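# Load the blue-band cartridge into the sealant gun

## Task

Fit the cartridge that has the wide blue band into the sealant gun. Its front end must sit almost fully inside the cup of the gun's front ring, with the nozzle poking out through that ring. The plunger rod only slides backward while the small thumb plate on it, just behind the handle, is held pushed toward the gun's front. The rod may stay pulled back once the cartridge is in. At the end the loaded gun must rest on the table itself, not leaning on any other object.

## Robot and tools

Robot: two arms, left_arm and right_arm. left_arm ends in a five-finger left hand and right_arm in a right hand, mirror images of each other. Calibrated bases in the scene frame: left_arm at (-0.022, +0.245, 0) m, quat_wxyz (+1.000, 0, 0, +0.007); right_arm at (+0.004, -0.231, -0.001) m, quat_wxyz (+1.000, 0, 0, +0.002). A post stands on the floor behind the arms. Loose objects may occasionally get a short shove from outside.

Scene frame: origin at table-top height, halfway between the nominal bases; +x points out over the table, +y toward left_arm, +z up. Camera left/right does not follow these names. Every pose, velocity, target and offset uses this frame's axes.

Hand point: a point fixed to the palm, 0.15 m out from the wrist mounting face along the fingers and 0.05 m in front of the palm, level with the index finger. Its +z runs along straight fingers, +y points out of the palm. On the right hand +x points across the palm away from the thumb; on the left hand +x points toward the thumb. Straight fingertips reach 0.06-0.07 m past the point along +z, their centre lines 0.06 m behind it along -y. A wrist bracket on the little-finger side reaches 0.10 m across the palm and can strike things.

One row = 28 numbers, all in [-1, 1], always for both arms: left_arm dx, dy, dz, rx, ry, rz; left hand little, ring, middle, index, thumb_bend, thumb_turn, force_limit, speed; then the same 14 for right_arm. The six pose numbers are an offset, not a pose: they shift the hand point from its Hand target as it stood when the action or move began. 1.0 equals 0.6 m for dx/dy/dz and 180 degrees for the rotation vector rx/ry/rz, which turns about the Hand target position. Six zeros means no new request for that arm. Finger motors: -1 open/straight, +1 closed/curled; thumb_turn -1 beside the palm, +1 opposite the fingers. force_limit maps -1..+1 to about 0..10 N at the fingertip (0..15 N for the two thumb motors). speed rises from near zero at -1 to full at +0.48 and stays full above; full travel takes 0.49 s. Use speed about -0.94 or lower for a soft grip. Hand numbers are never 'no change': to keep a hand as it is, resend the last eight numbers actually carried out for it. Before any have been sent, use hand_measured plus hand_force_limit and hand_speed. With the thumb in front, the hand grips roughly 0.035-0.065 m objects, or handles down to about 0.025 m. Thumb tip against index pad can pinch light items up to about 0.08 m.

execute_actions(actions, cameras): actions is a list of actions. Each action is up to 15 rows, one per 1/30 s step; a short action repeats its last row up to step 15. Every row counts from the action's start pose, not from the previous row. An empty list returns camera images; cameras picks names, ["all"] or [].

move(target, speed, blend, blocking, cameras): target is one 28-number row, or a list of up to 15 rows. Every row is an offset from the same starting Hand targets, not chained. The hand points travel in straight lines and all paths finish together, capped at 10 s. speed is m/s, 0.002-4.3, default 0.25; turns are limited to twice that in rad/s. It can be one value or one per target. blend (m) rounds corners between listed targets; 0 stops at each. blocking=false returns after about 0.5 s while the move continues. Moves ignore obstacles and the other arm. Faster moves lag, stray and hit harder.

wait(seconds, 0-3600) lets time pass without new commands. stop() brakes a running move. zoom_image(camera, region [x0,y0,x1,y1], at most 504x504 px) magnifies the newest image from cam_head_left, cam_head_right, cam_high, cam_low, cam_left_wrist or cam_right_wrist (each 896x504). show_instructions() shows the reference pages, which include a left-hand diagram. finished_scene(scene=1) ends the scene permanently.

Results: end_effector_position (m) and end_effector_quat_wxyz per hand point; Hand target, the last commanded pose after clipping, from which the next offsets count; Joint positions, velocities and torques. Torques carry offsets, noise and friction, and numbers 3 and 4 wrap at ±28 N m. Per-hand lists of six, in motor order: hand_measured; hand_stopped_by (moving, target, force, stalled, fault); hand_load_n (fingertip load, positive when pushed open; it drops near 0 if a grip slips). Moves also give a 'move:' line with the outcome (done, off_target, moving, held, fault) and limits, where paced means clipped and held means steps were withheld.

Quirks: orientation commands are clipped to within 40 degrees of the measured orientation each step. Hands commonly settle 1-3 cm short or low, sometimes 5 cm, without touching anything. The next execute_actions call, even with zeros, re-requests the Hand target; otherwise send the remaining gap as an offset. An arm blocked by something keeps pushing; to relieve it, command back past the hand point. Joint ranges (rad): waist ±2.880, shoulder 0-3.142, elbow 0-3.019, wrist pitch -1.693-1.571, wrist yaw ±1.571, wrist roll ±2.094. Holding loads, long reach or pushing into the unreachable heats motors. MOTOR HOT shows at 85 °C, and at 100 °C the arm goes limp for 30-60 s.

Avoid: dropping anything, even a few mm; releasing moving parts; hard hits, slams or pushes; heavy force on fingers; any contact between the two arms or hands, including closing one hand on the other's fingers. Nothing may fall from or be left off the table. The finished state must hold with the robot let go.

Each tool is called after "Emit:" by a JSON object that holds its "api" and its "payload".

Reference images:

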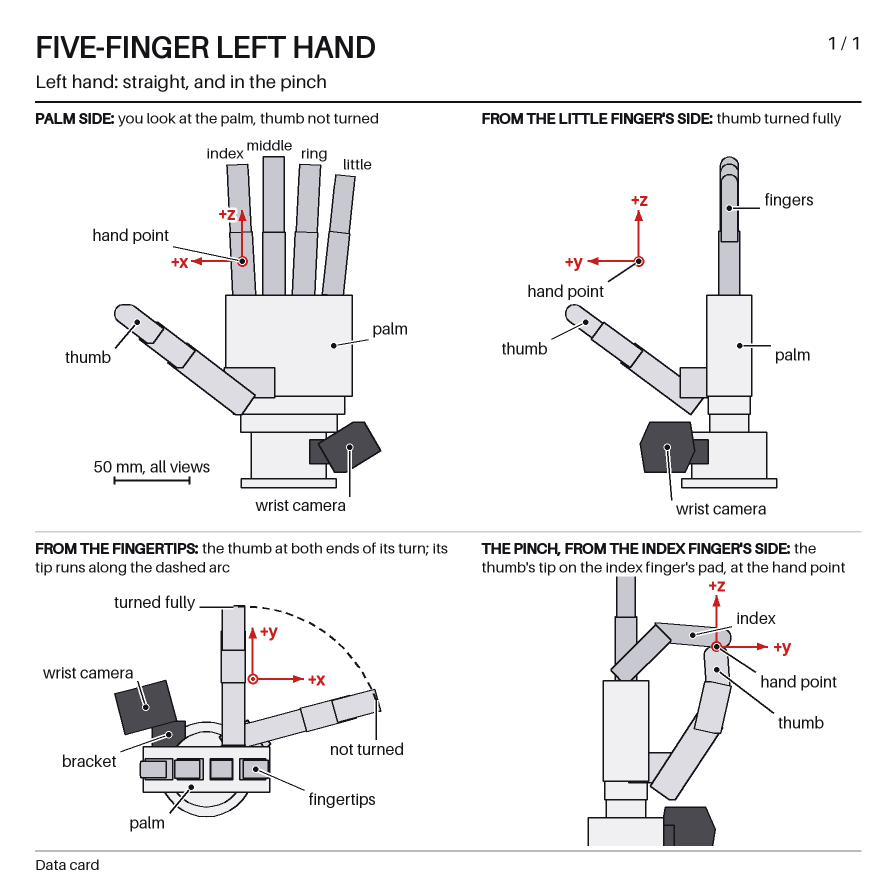

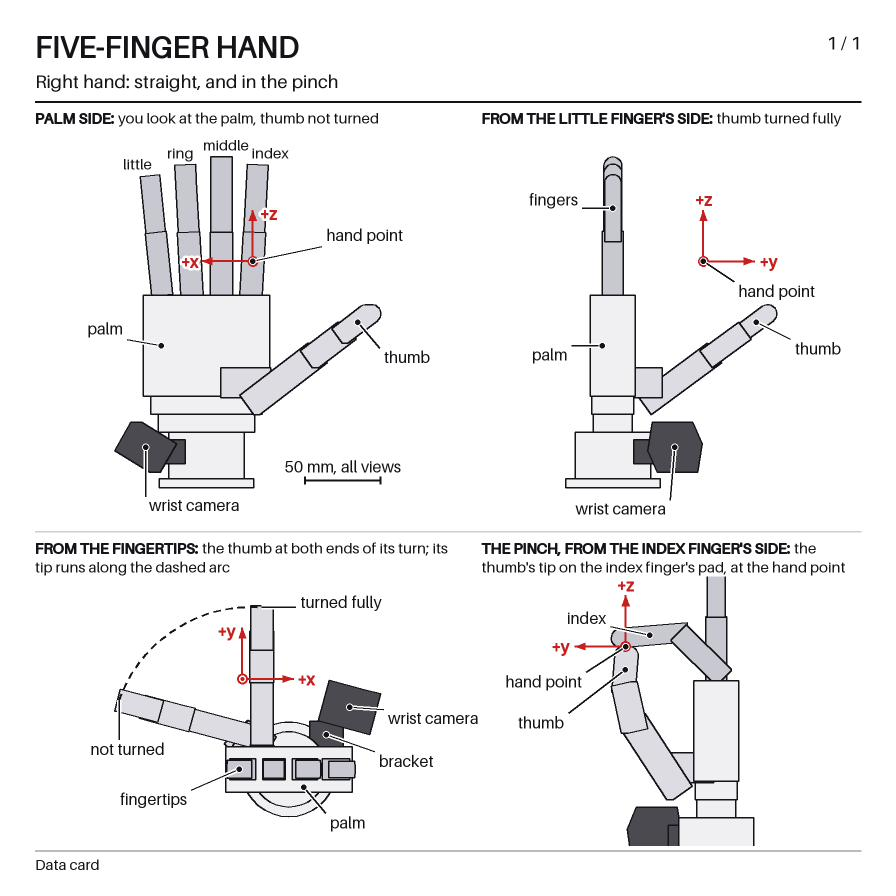

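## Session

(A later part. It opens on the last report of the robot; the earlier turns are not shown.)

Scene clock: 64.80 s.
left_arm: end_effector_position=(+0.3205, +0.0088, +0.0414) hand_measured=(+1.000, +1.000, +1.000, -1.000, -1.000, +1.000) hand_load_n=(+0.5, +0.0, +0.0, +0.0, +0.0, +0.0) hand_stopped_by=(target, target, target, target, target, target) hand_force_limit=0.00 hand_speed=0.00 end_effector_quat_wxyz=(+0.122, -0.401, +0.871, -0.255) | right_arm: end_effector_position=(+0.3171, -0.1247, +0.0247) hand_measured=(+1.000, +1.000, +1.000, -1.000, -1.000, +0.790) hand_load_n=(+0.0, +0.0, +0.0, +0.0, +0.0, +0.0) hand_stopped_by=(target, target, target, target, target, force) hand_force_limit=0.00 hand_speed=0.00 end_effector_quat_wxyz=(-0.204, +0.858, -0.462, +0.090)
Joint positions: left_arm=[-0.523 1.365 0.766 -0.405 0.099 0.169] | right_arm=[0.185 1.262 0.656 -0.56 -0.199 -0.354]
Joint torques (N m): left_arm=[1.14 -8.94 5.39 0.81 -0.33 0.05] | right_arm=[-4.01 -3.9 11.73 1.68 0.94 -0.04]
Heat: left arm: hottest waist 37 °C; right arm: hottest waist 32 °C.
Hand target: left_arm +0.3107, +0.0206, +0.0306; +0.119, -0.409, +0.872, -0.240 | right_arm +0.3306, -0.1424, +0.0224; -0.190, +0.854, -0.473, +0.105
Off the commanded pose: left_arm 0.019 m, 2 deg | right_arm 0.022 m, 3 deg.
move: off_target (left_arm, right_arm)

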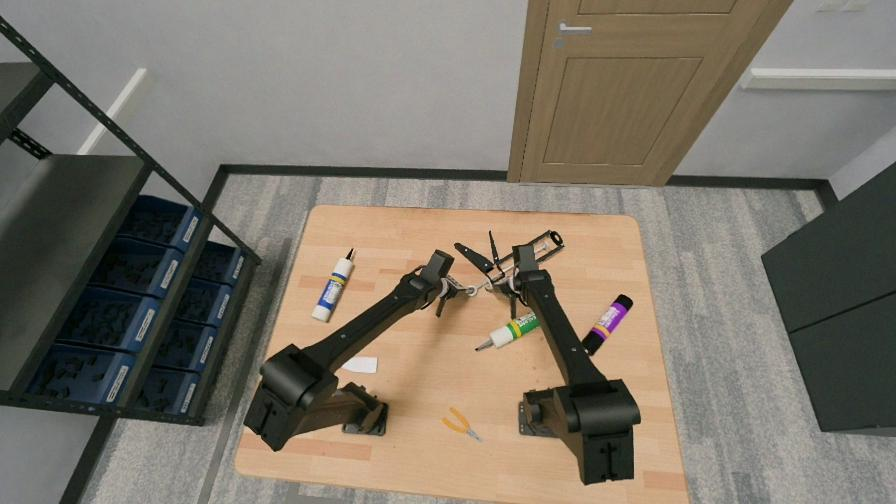

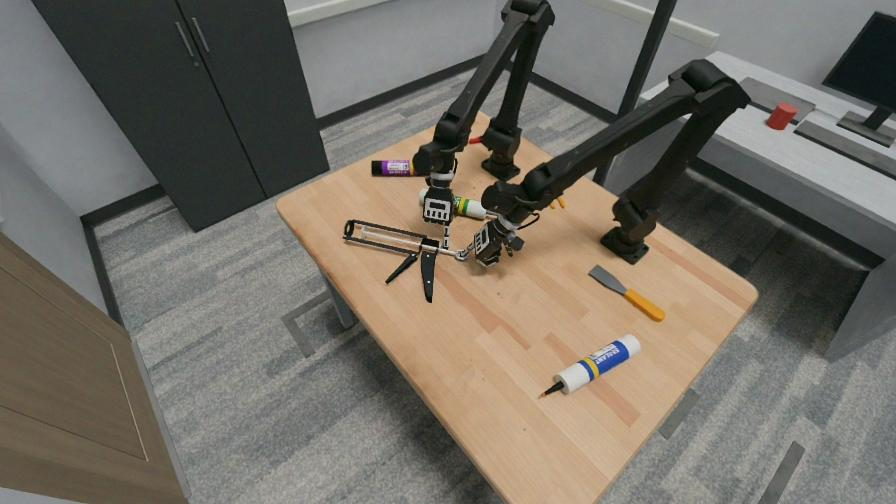

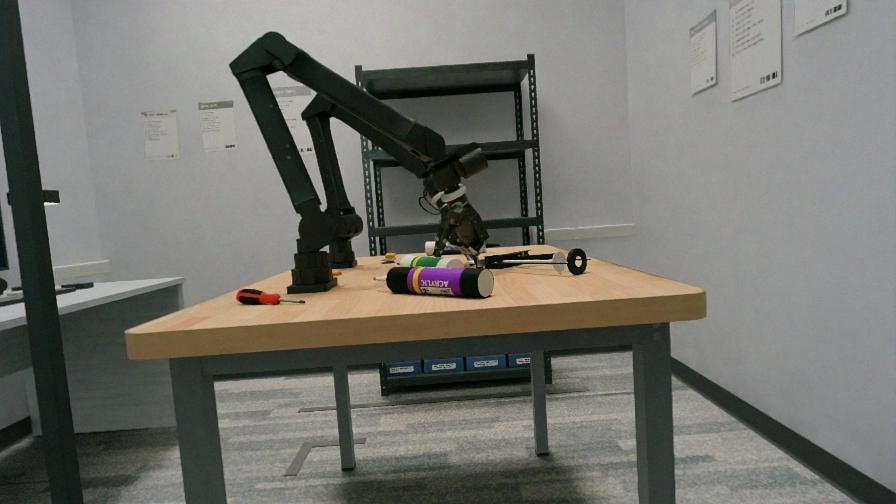

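Emit:
{"api": "move", "payload": {"target": [[0.006,-0.01,0,0,0,0,1,1,1,-1,-1,1,0,0,-0.036,0.038,0.03,0,0,0,1,1,1,-1,-1,0.9,0,0],[0.006,-0.01,0,0,0,0,1,1,1,-1,-1,1,0,0,-0.02,0.048,0.05,-0.0442,0.0708,0,1,1,1,-1,-1,0.9,0,0]], "cameras": ["cam_head_left","cam_high","cam_low"], "speed": 0.06}}

Emit:
{"api": "zoom_image", "payload": {"camera": "cam_head_left", "region": [456, 256, 506, 306]}}

Emit:
{"api": "zoom_image", "payload": {"camera": "cam_high", "region": [425, 220, 480, 275]}}

Emit:
{"api": "zoom_image", "payload": {"camera": "cam_low", "region": [450, 225, 510, 285]}}

Scene clock: 69.70 s.
left_arm: end_effector_position=(+0.3207, +0.0090, +0.0412) hand_measured=(+1.000, +1.000, +1.000, -1.000, -1.000, +1.000) hand_load_n=(+0.0, +0.0, +0.0, +0.0, +0.0, +0.0) hand_stopped_by=(target, target, target, target, target, target) hand_force_limit=0.00 hand_speed=0.00 end_effector_quat_wxyz=(+0.125, -0.402, +0.871, -0.254) | right_arm: end_effector_position=(+0.3045, -0.1213, +0.0475) hand_measured=(+1.000, +1.000, +1.000, -1.000, -1.000, +0.790) hand_load_n=(+0.0, +0.0, +0.0, -0.5, +0.0, +0.0) hand_stopped_by=(target, target, target, target, target, force) hand_force_limit=0.00 hand_speed=0.00 end_effector_quat_wxyz=(-0.074, +0.872, -0.482, +0.038)
Joint positions: left_arm=[-0.525 1.365 0.766 -0.405 0.092 0.167] | right_arm=[0.276 1.366 0.84 -0.886 -0.052 -0.278]
Joint torques (N m): left_arm=[0.73 -7.18 6.82 0.7 -0.26 -0.01] | right_arm=[0.03 -5.01 13.83 0.76 0.02 0.24]
Heat: left arm: hottest waist 36 °C; right arm: hottest waist 32 °C.
Hand target: left_arm +0.3143, +0.0145, +0.0306; +0.119, -0.409, +0.872, -0.240 | right_arm +0.3187, -0.1136, +0.0524; -0.076, +0.871, -0.483, +0.042
Off the commanded pose: left_arm 0.014 m, 2 deg | right_arm 0.017 m, 1 deg.
move: off_target (left_arm, right_arm)

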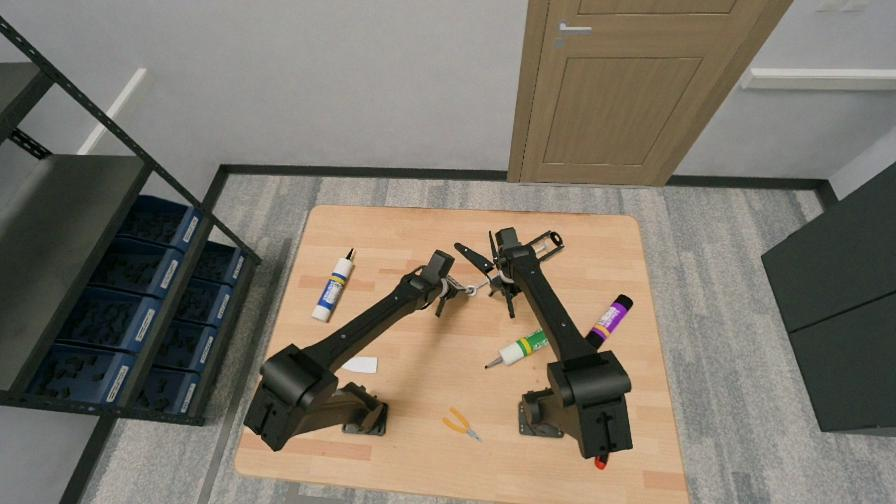

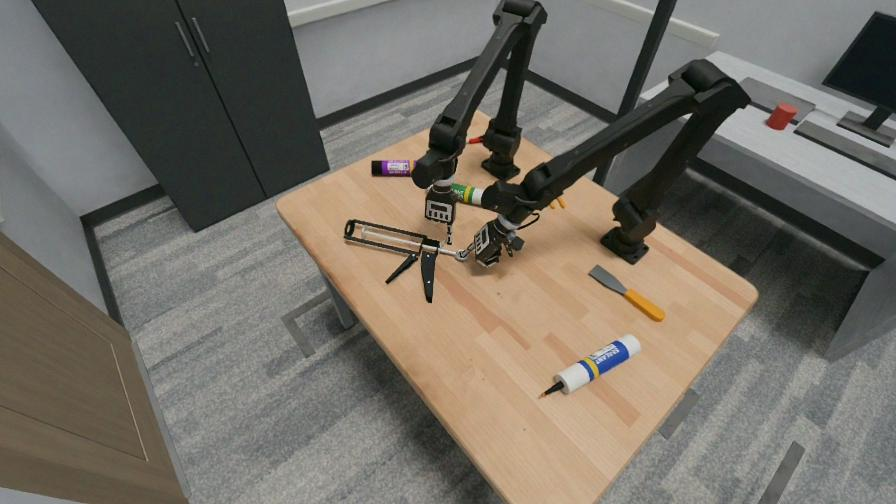

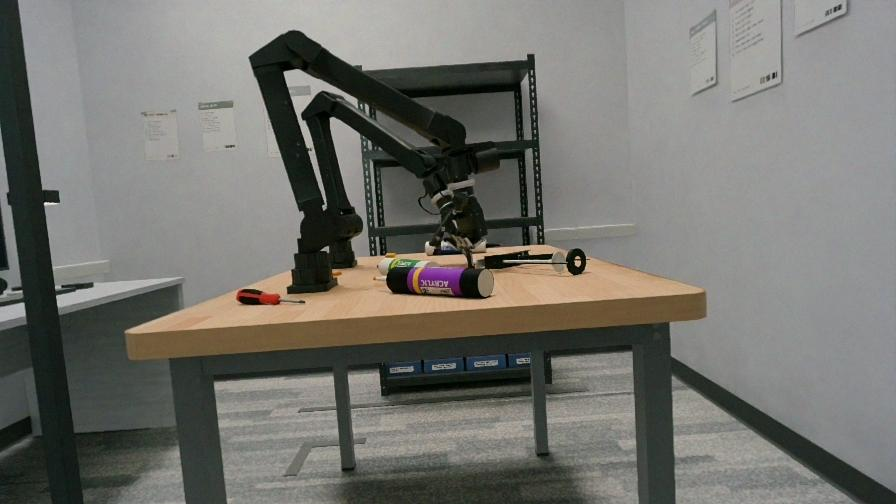

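Scaled by 10.080 from the camera's image (finer frame: 1280x720).

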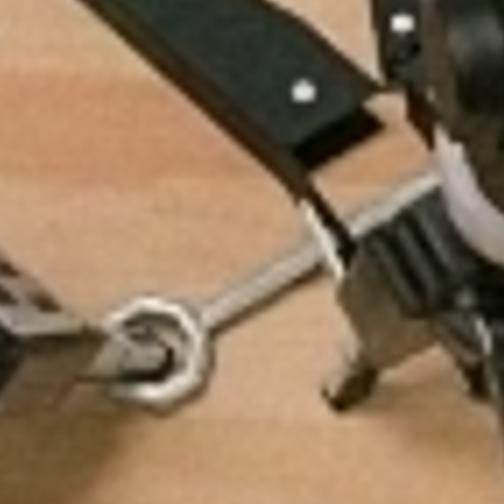

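Scaled by 9.164 from the camera's image (finer frame: 1280x720).

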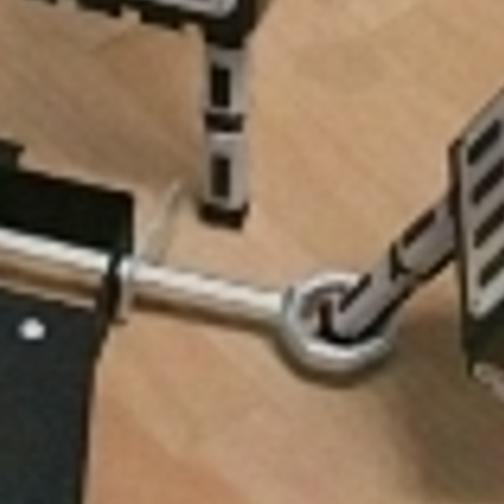

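Scaled by 8.400 from the camera's image (finer frame: 1280x720).

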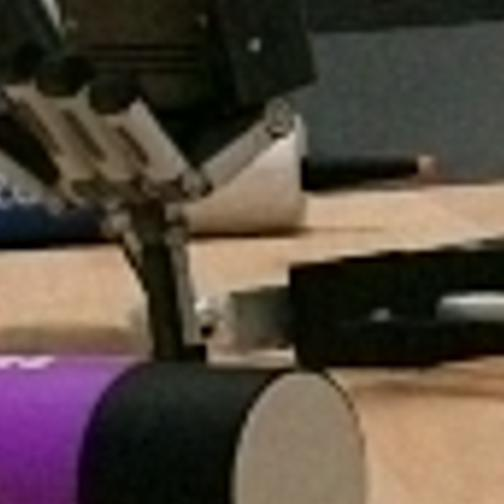

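Emit:
{"api": "execute_actions", "payload": {"actions": []}}

Scene clock: 70.30 s.
left_arm: end_effector_position=(+0.3207, +0.0090, +0.0412) hand_measured=(+1.000, +1.000, +1.000, -1.000, -1.000, +1.000) hand_load_n=(+0.0, +0.0, +0.0, +0.0, +0.0, +0.0) hand_stopped_by=(target, target, target, target, target, target) hand_force_limit=0.00 hand_speed=0.00 end_effector_quat_wxyz=(+0.125, -0.402, +0.871, -0.254) | right_arm: end_effector_position=(+0.3045, -0.1213, +0.0475) hand_measured=(+1.000, +1.000, +1.000, -1.000, -1.000, +0.790) hand_load_n=(+0.0, +0.0, +0.0, -0.5, +0.0, +0.0) hand_stopped_by=(target, target, target, target, target, force) hand_force_limit=0.00 hand_speed=0.00 end_effector_quat_wxyz=(-0.074, +0.872, -0.482, +0.038)
Joint positions: left_arm=[-0.525 1.365 0.766 -0.405 0.092 0.167] | right_arm=[0.276 1.366 0.84 -0.886 -0.052 -0.278]
Joint velocities: within noise
Joint torques (N m): left_arm=[0.26 -8.29 6.67 0.99 -0.28 -0.05] | right_arm=[0.09 -5.07 13.82 0.75 0.02 0.25]
Motor temperatures (°C): left_arm=[36 34 34 30 31 27] | right_arm=[32 29 32 29 26 27]
Heat: left arm: hottest waist 36 °C; right arm: hottest waist 32 °C.
Hand target: left_arm +0.3143, +0.0145, +0.0306; +0.119, -0.409, +0.872, -0.240 | right_arm +0.3187, -0.1136, +0.0524; -0.077, +0.871, -0.483, +0.042
Off the commanded pose: left_arm 0.014 m, 2 deg | right_arm 0.017 m, 1 deg.

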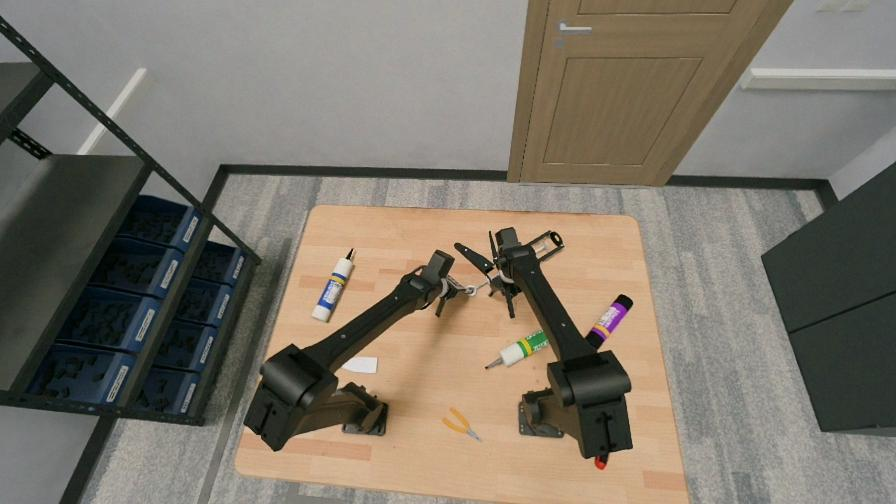

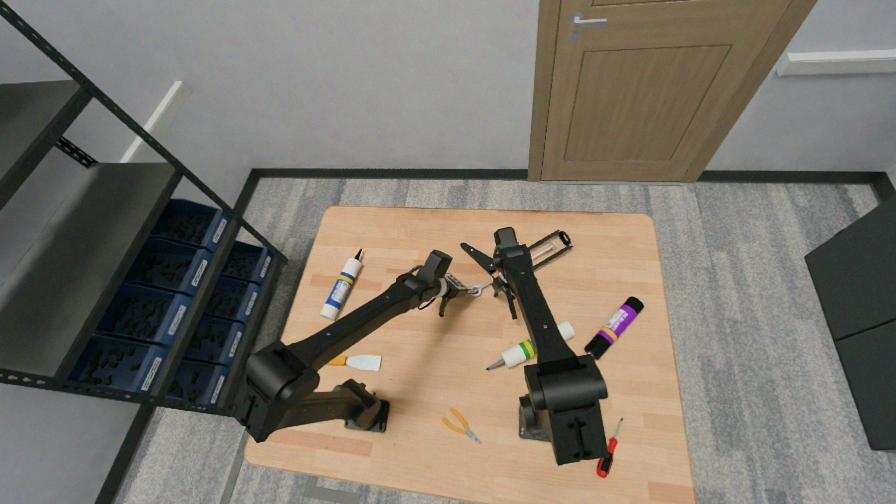

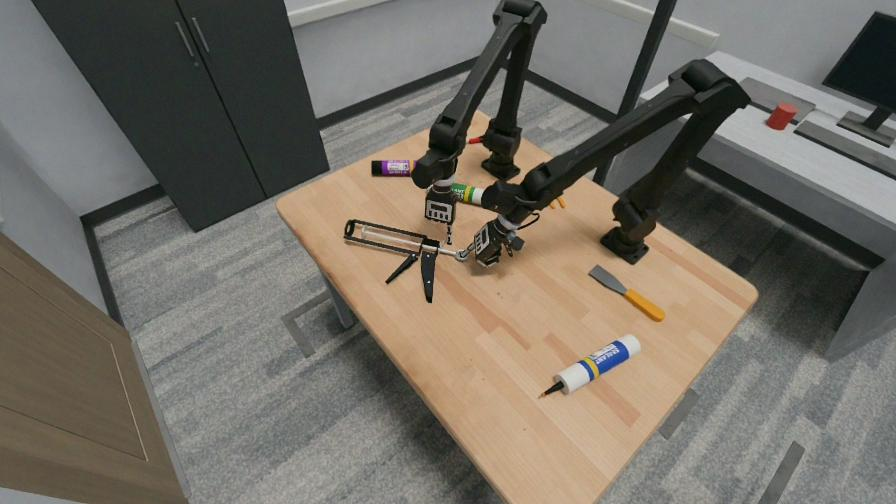

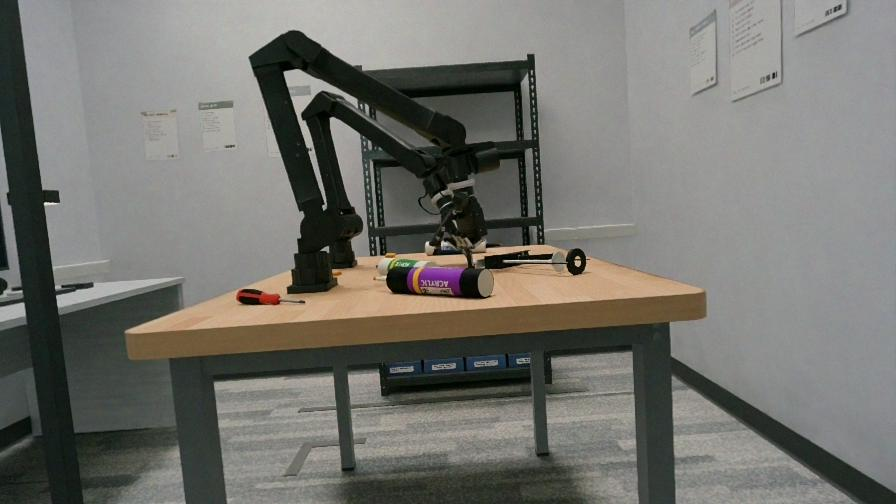

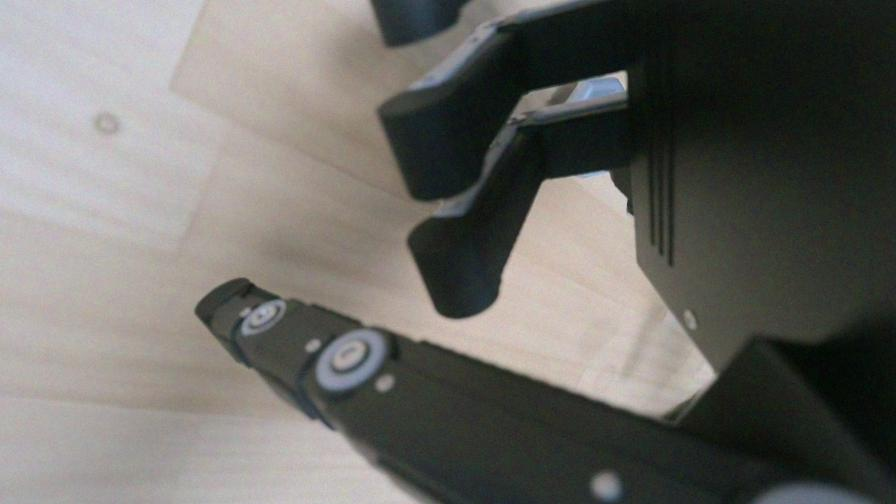

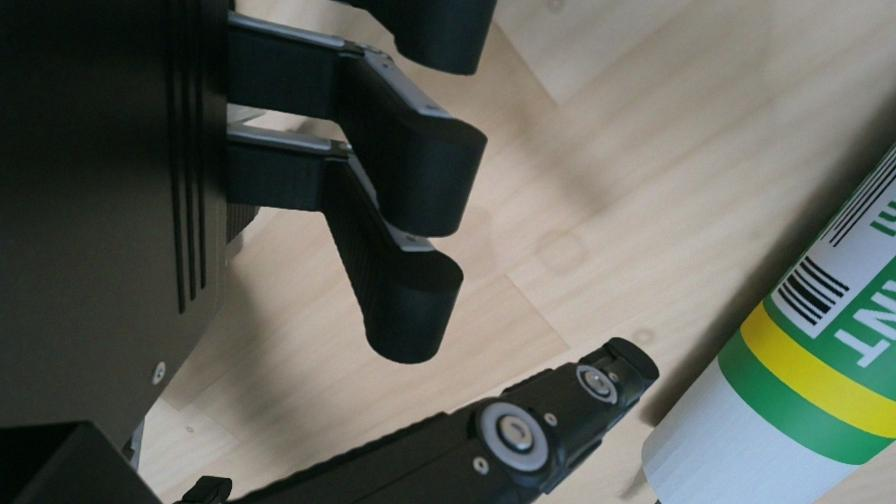

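Emit:
{"api": "zoom_image", "payload": {"camera": "cam_high", "region": [400, 200, 520, 310]}}

Emit:
{"api": "zoom_image", "payload": {"camera": "cam_head_right", "region": [440, 220, 580, 330]}}

Emit:
{"api": "zoom_image", "payload": {"camera": "cam_head_left", "region": [440, 220, 580, 330]}}

Emit:
{"api": "zoom_image", "payload": {"camera": "cam_low", "region": [440, 220, 600, 300]}}

Scaled by 4.200 from the camera's image (finer frame: 1280x720).

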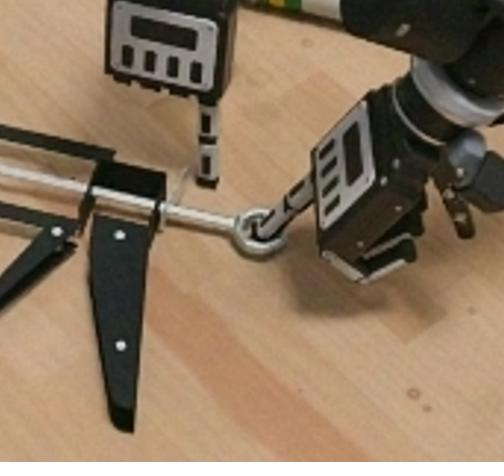

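Scaled by 3.600 from the camera's image (finer frame: 1280x720).

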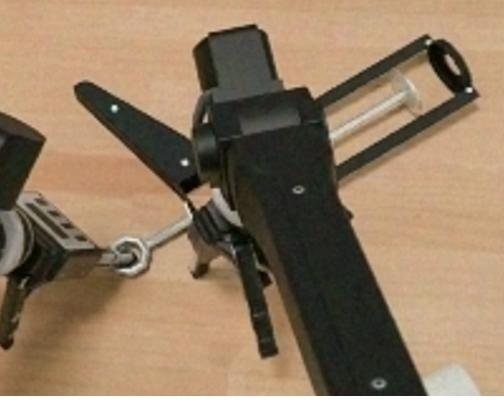

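Scaled by 3.600 from the camera's image (finer frame: 1280x720).

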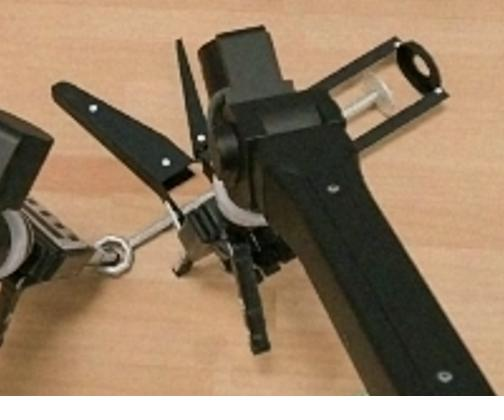

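Scaled by 3.150 from the camera's image (finer frame: 1280x720).

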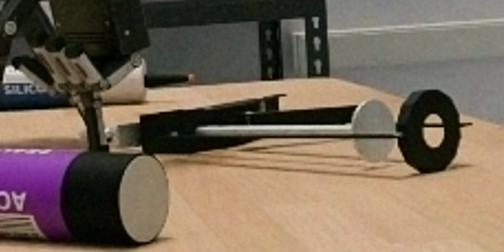

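Emit:
{"api": "zoom_image", "payload": {"camera": "cam_high", "region": [425, 228, 475, 268]}}

Emit:
{"api": "zoom_image", "payload": {"camera": "cam_head_left", "region": [460, 255, 540, 310]}}

Emit:
{"api": "zoom_image", "payload": {"camera": "cam_low", "region": [455, 240, 505, 275]}}

Scaled by 10.080 from the camera's image (finer frame: 1280x720).

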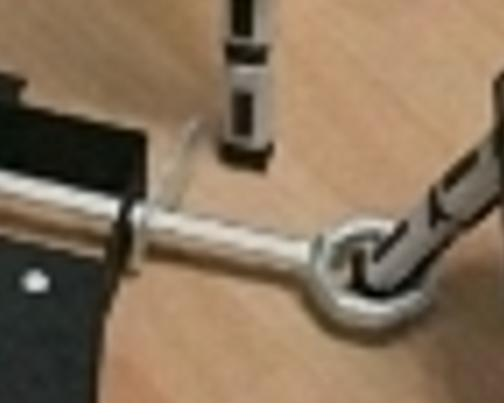

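Scaled by 6.300 from the camera's image (finer frame: 1280x720).

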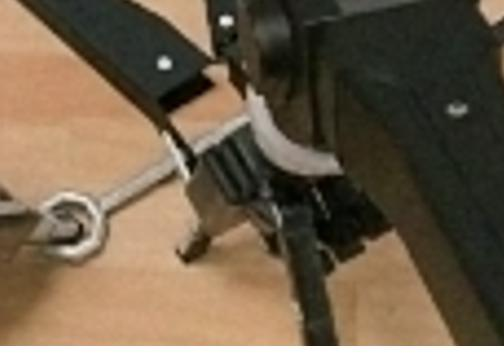

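Scaled by 10.080 from the camera's image (finer frame: 1280x720).

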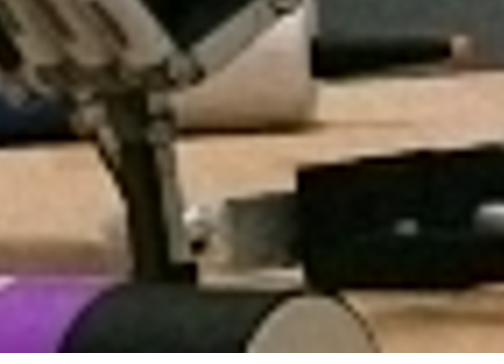

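Emit:
{"api": "move", "payload": {"target": [0,0,0,0,0,0,1,1,1,-1,-1,1,0,0, 0.006,0.004,0,0,0,0,1,1,1,-1,-1,0.9,0,0], "speed": 0.05}}

Scene clock: 71.67 s.
left_arm: end_effector_position=(+0.3207, +0.0090, +0.0412) hand_measured=(+1.000, +1.000, +1.000, -1.000, -1.000, +1.000) hand_load_n=(+0.0, +0.0, +0.0, +0.0, +0.0, +0.0) hand_stopped_by=(target, target, target, target, target, target) hand_force_limit=0.00 hand_speed=0.00 end_effector_quat_wxyz=(+0.125, -0.402, +0.871, -0.254) | right_arm: end_effector_position=(+0.3071, -0.1197, +0.0477) hand_measured=(+1.000, +1.000, +1.000, -1.000, -1.000, +0.790) hand_load_n=(+0.0, +0.0, +0.0, -1.0, +0.0, +0.0) hand_stopped_by=(target, target, target, target, target, force) hand_force_limit=0.00 hand_speed=0.00 end_effector_quat_wxyz=(-0.073, +0.873, -0.481, +0.037)
Joint positions: left_arm=[-0.525 1.365 0.766 -0.405 0.092 0.167] | right_arm=[0.279 1.376 0.85 -0.889 -0.05 -0.276]
Joint torques (N m): left_arm=[1.38 -7.53 6.41 0.91 -0.25 -0.01] | right_arm=[0.15 -5.13 13.89 0.87 0 0.26]
Heat: left arm: hottest waist 36 °C; right arm: hottest waist 32 °C.
Hand target: left_arm +0.3143, +0.0145, +0.0306; +0.119, -0.409, +0.872, -0.240 | right_arm +0.3223, -0.1112, +0.0525; -0.076, +0.871, -0.483, +0.042
Off the commanded pose: left_arm 0.014 m, 2 deg | right_arm 0.018 m, 1 deg.
move: off_target (right_arm)

Emit:
{"api": "move", "payload": {"target": [0,0,0,0,0,0,1,1,1,-1,-1,1,0,0, 0.023,0.014,0,0,0,0,1,1,1,-1,-1,0.9,0,0], "speed": 0.05, "cameras": ["cam_high","cam_low","cam_head_left"]}}

Emit:
{"api": "zoom_image", "payload": {"camera": "cam_high", "region": [425, 228, 475, 268]}}

Emit:
{"api": "zoom_image", "payload": {"camera": "cam_low", "region": [455, 240, 505, 275]}}

Scene clock: 72.60 s.
left_arm: end_effector_position=(+0.3207, +0.0090, +0.0412) hand_measured=(+1.000, +1.000, +1.000, -1.000, -1.000, +1.000) hand_load_n=(+0.0, +0.0, +0.0, +0.0, +0.0, +0.0) hand_stopped_by=(target, target, target, target, target, target) hand_force_limit=0.00 hand_speed=0.00 end_effector_quat_wxyz=(+0.125, -0.402, +0.871, -0.254) | right_arm: end_effector_position=(+0.3206, -0.1117, +0.0477) hand_measured=(+1.000, +1.000, +1.000, -1.000, -1.000, +0.790) hand_load_n=(+0.0, +0.0, +0.0, -1.0, +0.0, +0.0) hand_stopped_by=(target, target, target, target, target, force) hand_force_limit=0.00 hand_speed=0.00 end_effector_quat_wxyz=(-0.073, +0.873, -0.481, +0.037)
Joint positions: left_arm=[-0.525 1.365 0.766 -0.405 0.092 0.167] | right_arm=[0.29 1.416 0.89 -0.889 -0.049 -0.266]
Joint torques (N m): left_arm=[1.03 -7.18 6.67 0.81 -0.28 -0.11] | right_arm=[0.09 -5.77 13.98 0.84 0.01 0.27]
Heat: left arm: hottest waist 36 °C; right arm: hottest waist 32 °C.
Hand target: left_arm +0.3143, +0.0145, +0.0306; +0.119, -0.409, +0.872, -0.240 | right_arm +0.3361, -0.1029, +0.0524; -0.076, +0.871, -0.483, +0.042
Off the commanded pose: left_arm 0.014 m, 2 deg | right_arm 0.019 m, 1 deg.
move: off_target (right_arm)
Images, in order (width x height): cam_head_left 896x504, cam_high 896x504, cam_low 896x504.

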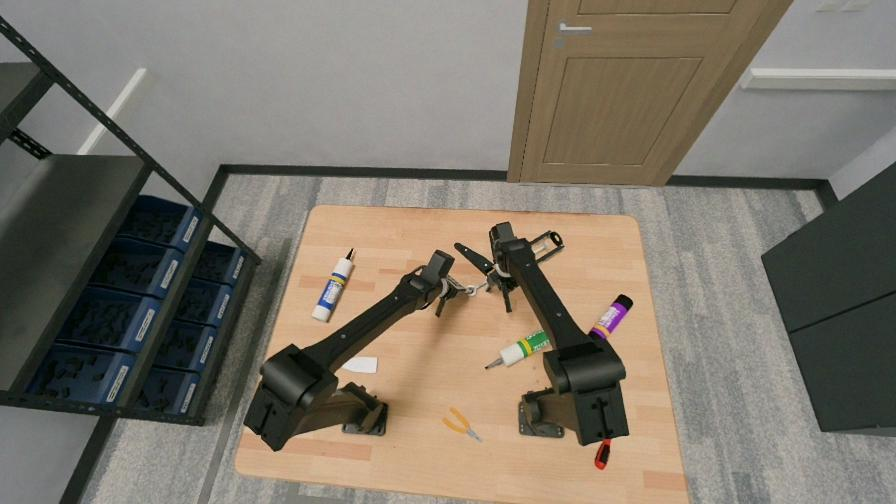

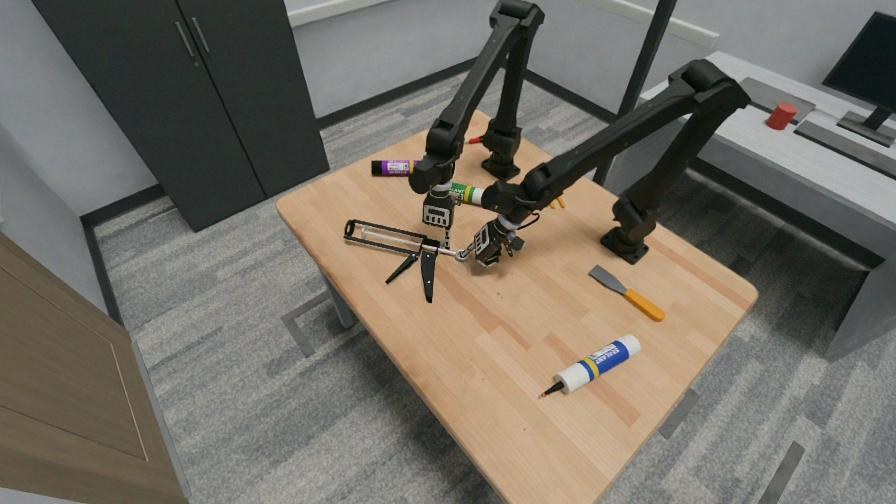

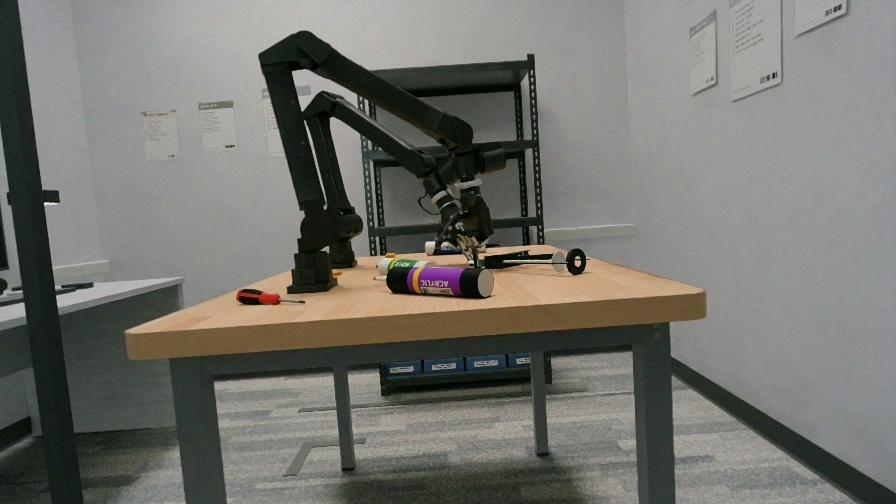

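Scaled by 10.080 from the camera's image (finer frame: 1280x720).

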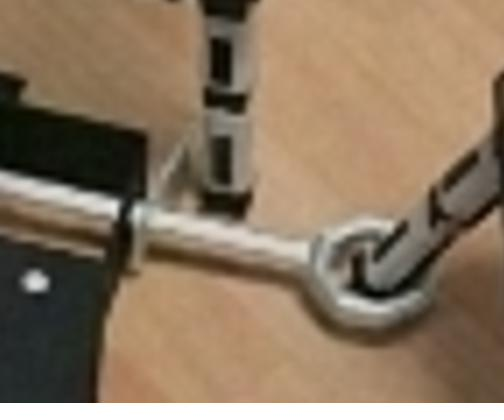

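Scaled by 10.080 from the camera's image (finer frame: 1280x720).

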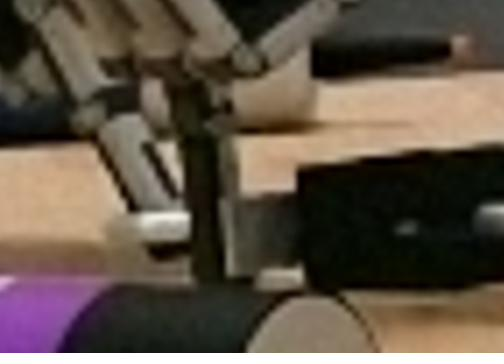

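Emit:
{"api": "move", "payload": {"target": [0,0,0,0,0,0,1,1,1,-1,-1,1,0,0, 0.018,-0.0285,0,0,0,0,1,1,1,-1,-1,0.9,0,0], "speed": 0.05, "cameras": ["cam_high","cam_low","cam_head_left"]}}

Emit:
{"api": "zoom_image", "payload": {"camera": "cam_high", "region": [425, 228, 475, 268]}}

Emit:
{"api": "zoom_image", "payload": {"camera": "cam_low", "region": [455, 240, 505, 275]}}

Scene clock: 73.80 s.
left_arm: end_effector_position=(+0.3207, +0.0090, +0.0412) hand_measured=(+1.000, +1.000, +1.000, -1.000, -1.000, +1.000) hand_load_n=(+0.0, +0.0, +0.0, +0.0, +0.0, +0.0) hand_stopped_by=(target, target, target, target, target, target) hand_force_limit=0.00 hand_speed=0.00 end_effector_quat_wxyz=(+0.125, -0.402, +0.871, -0.254) | right_arm: end_effector_position=(+0.3264, -0.1153, +0.0477) hand_measured=(+1.000, +1.000, +1.000, -1.000, -1.000, +0.790) hand_load_n=(+0.0, +0.0, +0.0, +0.0, +0.0, +0.0) hand_stopped_by=(target, target, target, target, target, force) hand_force_limit=0.00 hand_speed=0.00 end_effector_quat_wxyz=(-0.076, +0.873, -0.481, +0.032)
Joint positions: left_arm=[-0.525 1.365 0.766 -0.405 0.092 0.167] | right_arm=[0.27 1.43 0.904 -0.892 -0.063 -0.285]
Joint torques (N m): left_arm=[1.9 -7.36 6.71 0.87 -0.26 -0.06] | right_arm=[-2.49 -5.95 14.16 0.8 0.25 -0.01]
Heat: left arm: hottest waist 36 °C; right arm: hottest waist 32 °C.
Hand target: left_arm +0.3143, +0.0145, +0.0306; +0.119, -0.409, +0.872, -0.240 | right_arm +0.3470, -0.1199, +0.0525; -0.077, +0.871, -0.483, +0.042
Off the commanded pose: left_arm 0.014 m, 2 deg | right_arm 0.022 m, 1 deg.
move: off_target (right_arm)
Images, in order (width x height): cam_head_left 896x504, cam_high 896x504, cam_low 896x504.

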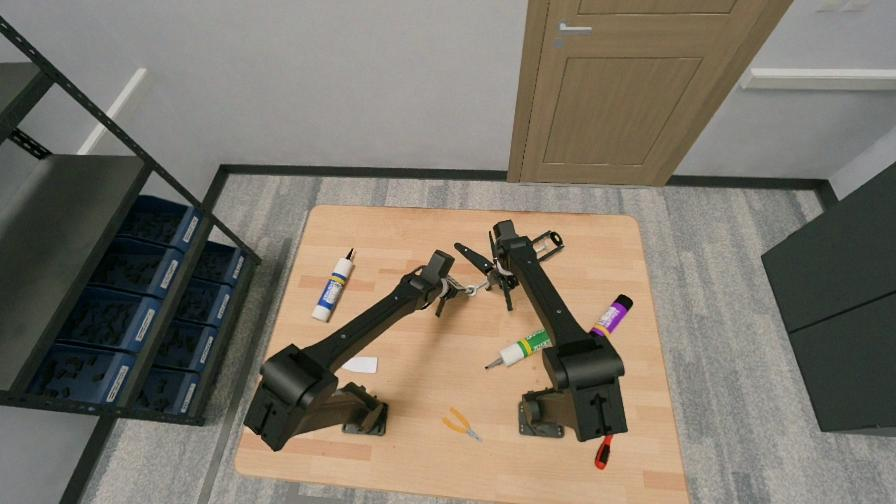

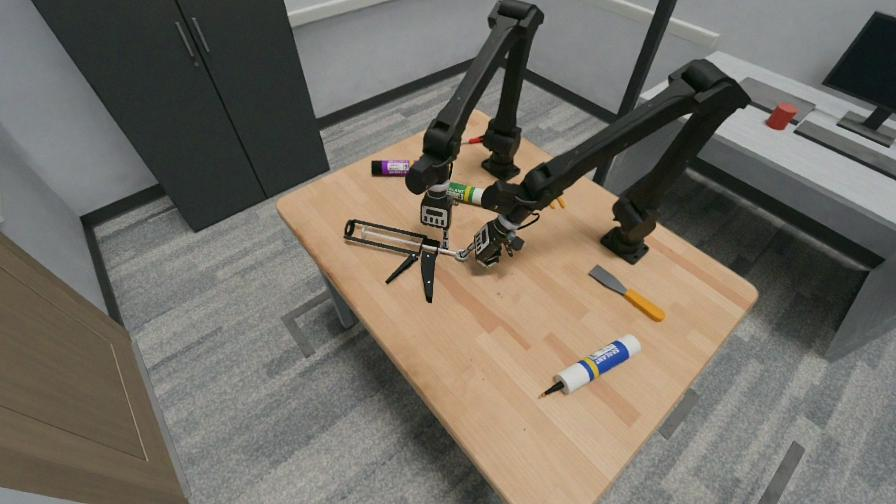

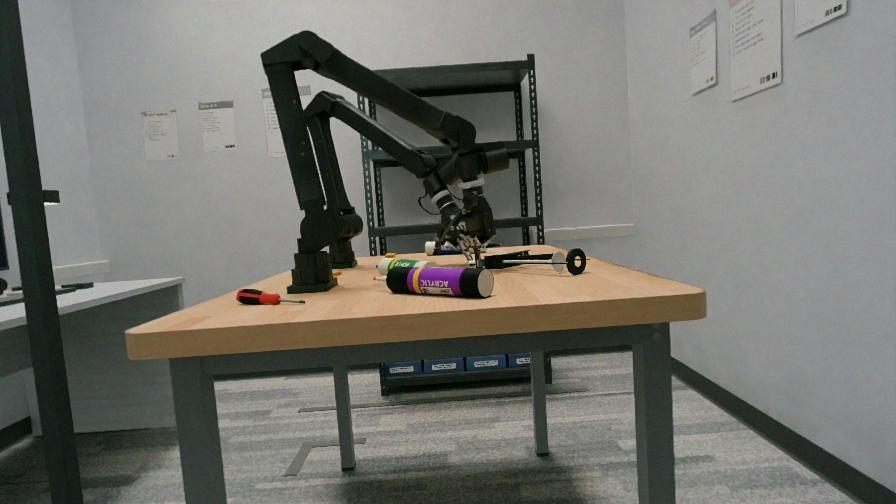

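Scaled by 10.080 from the camera's image (finer frame: 1280x720).

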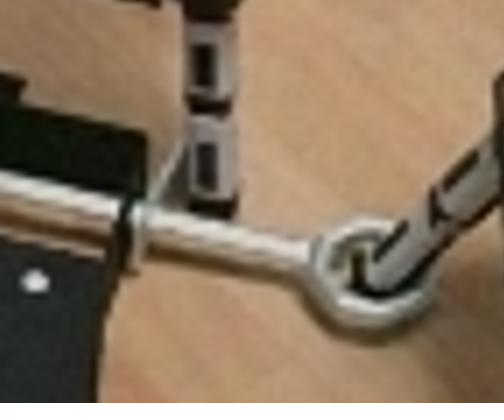

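Scaled by 10.080 from the camera's image (finer frame: 1280x720).

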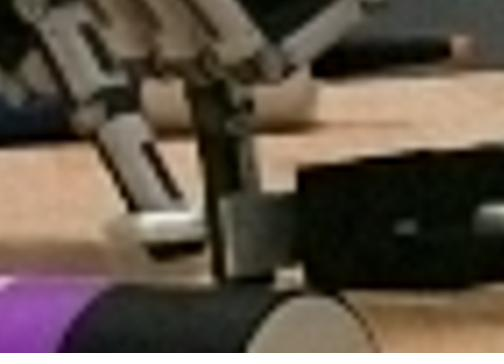

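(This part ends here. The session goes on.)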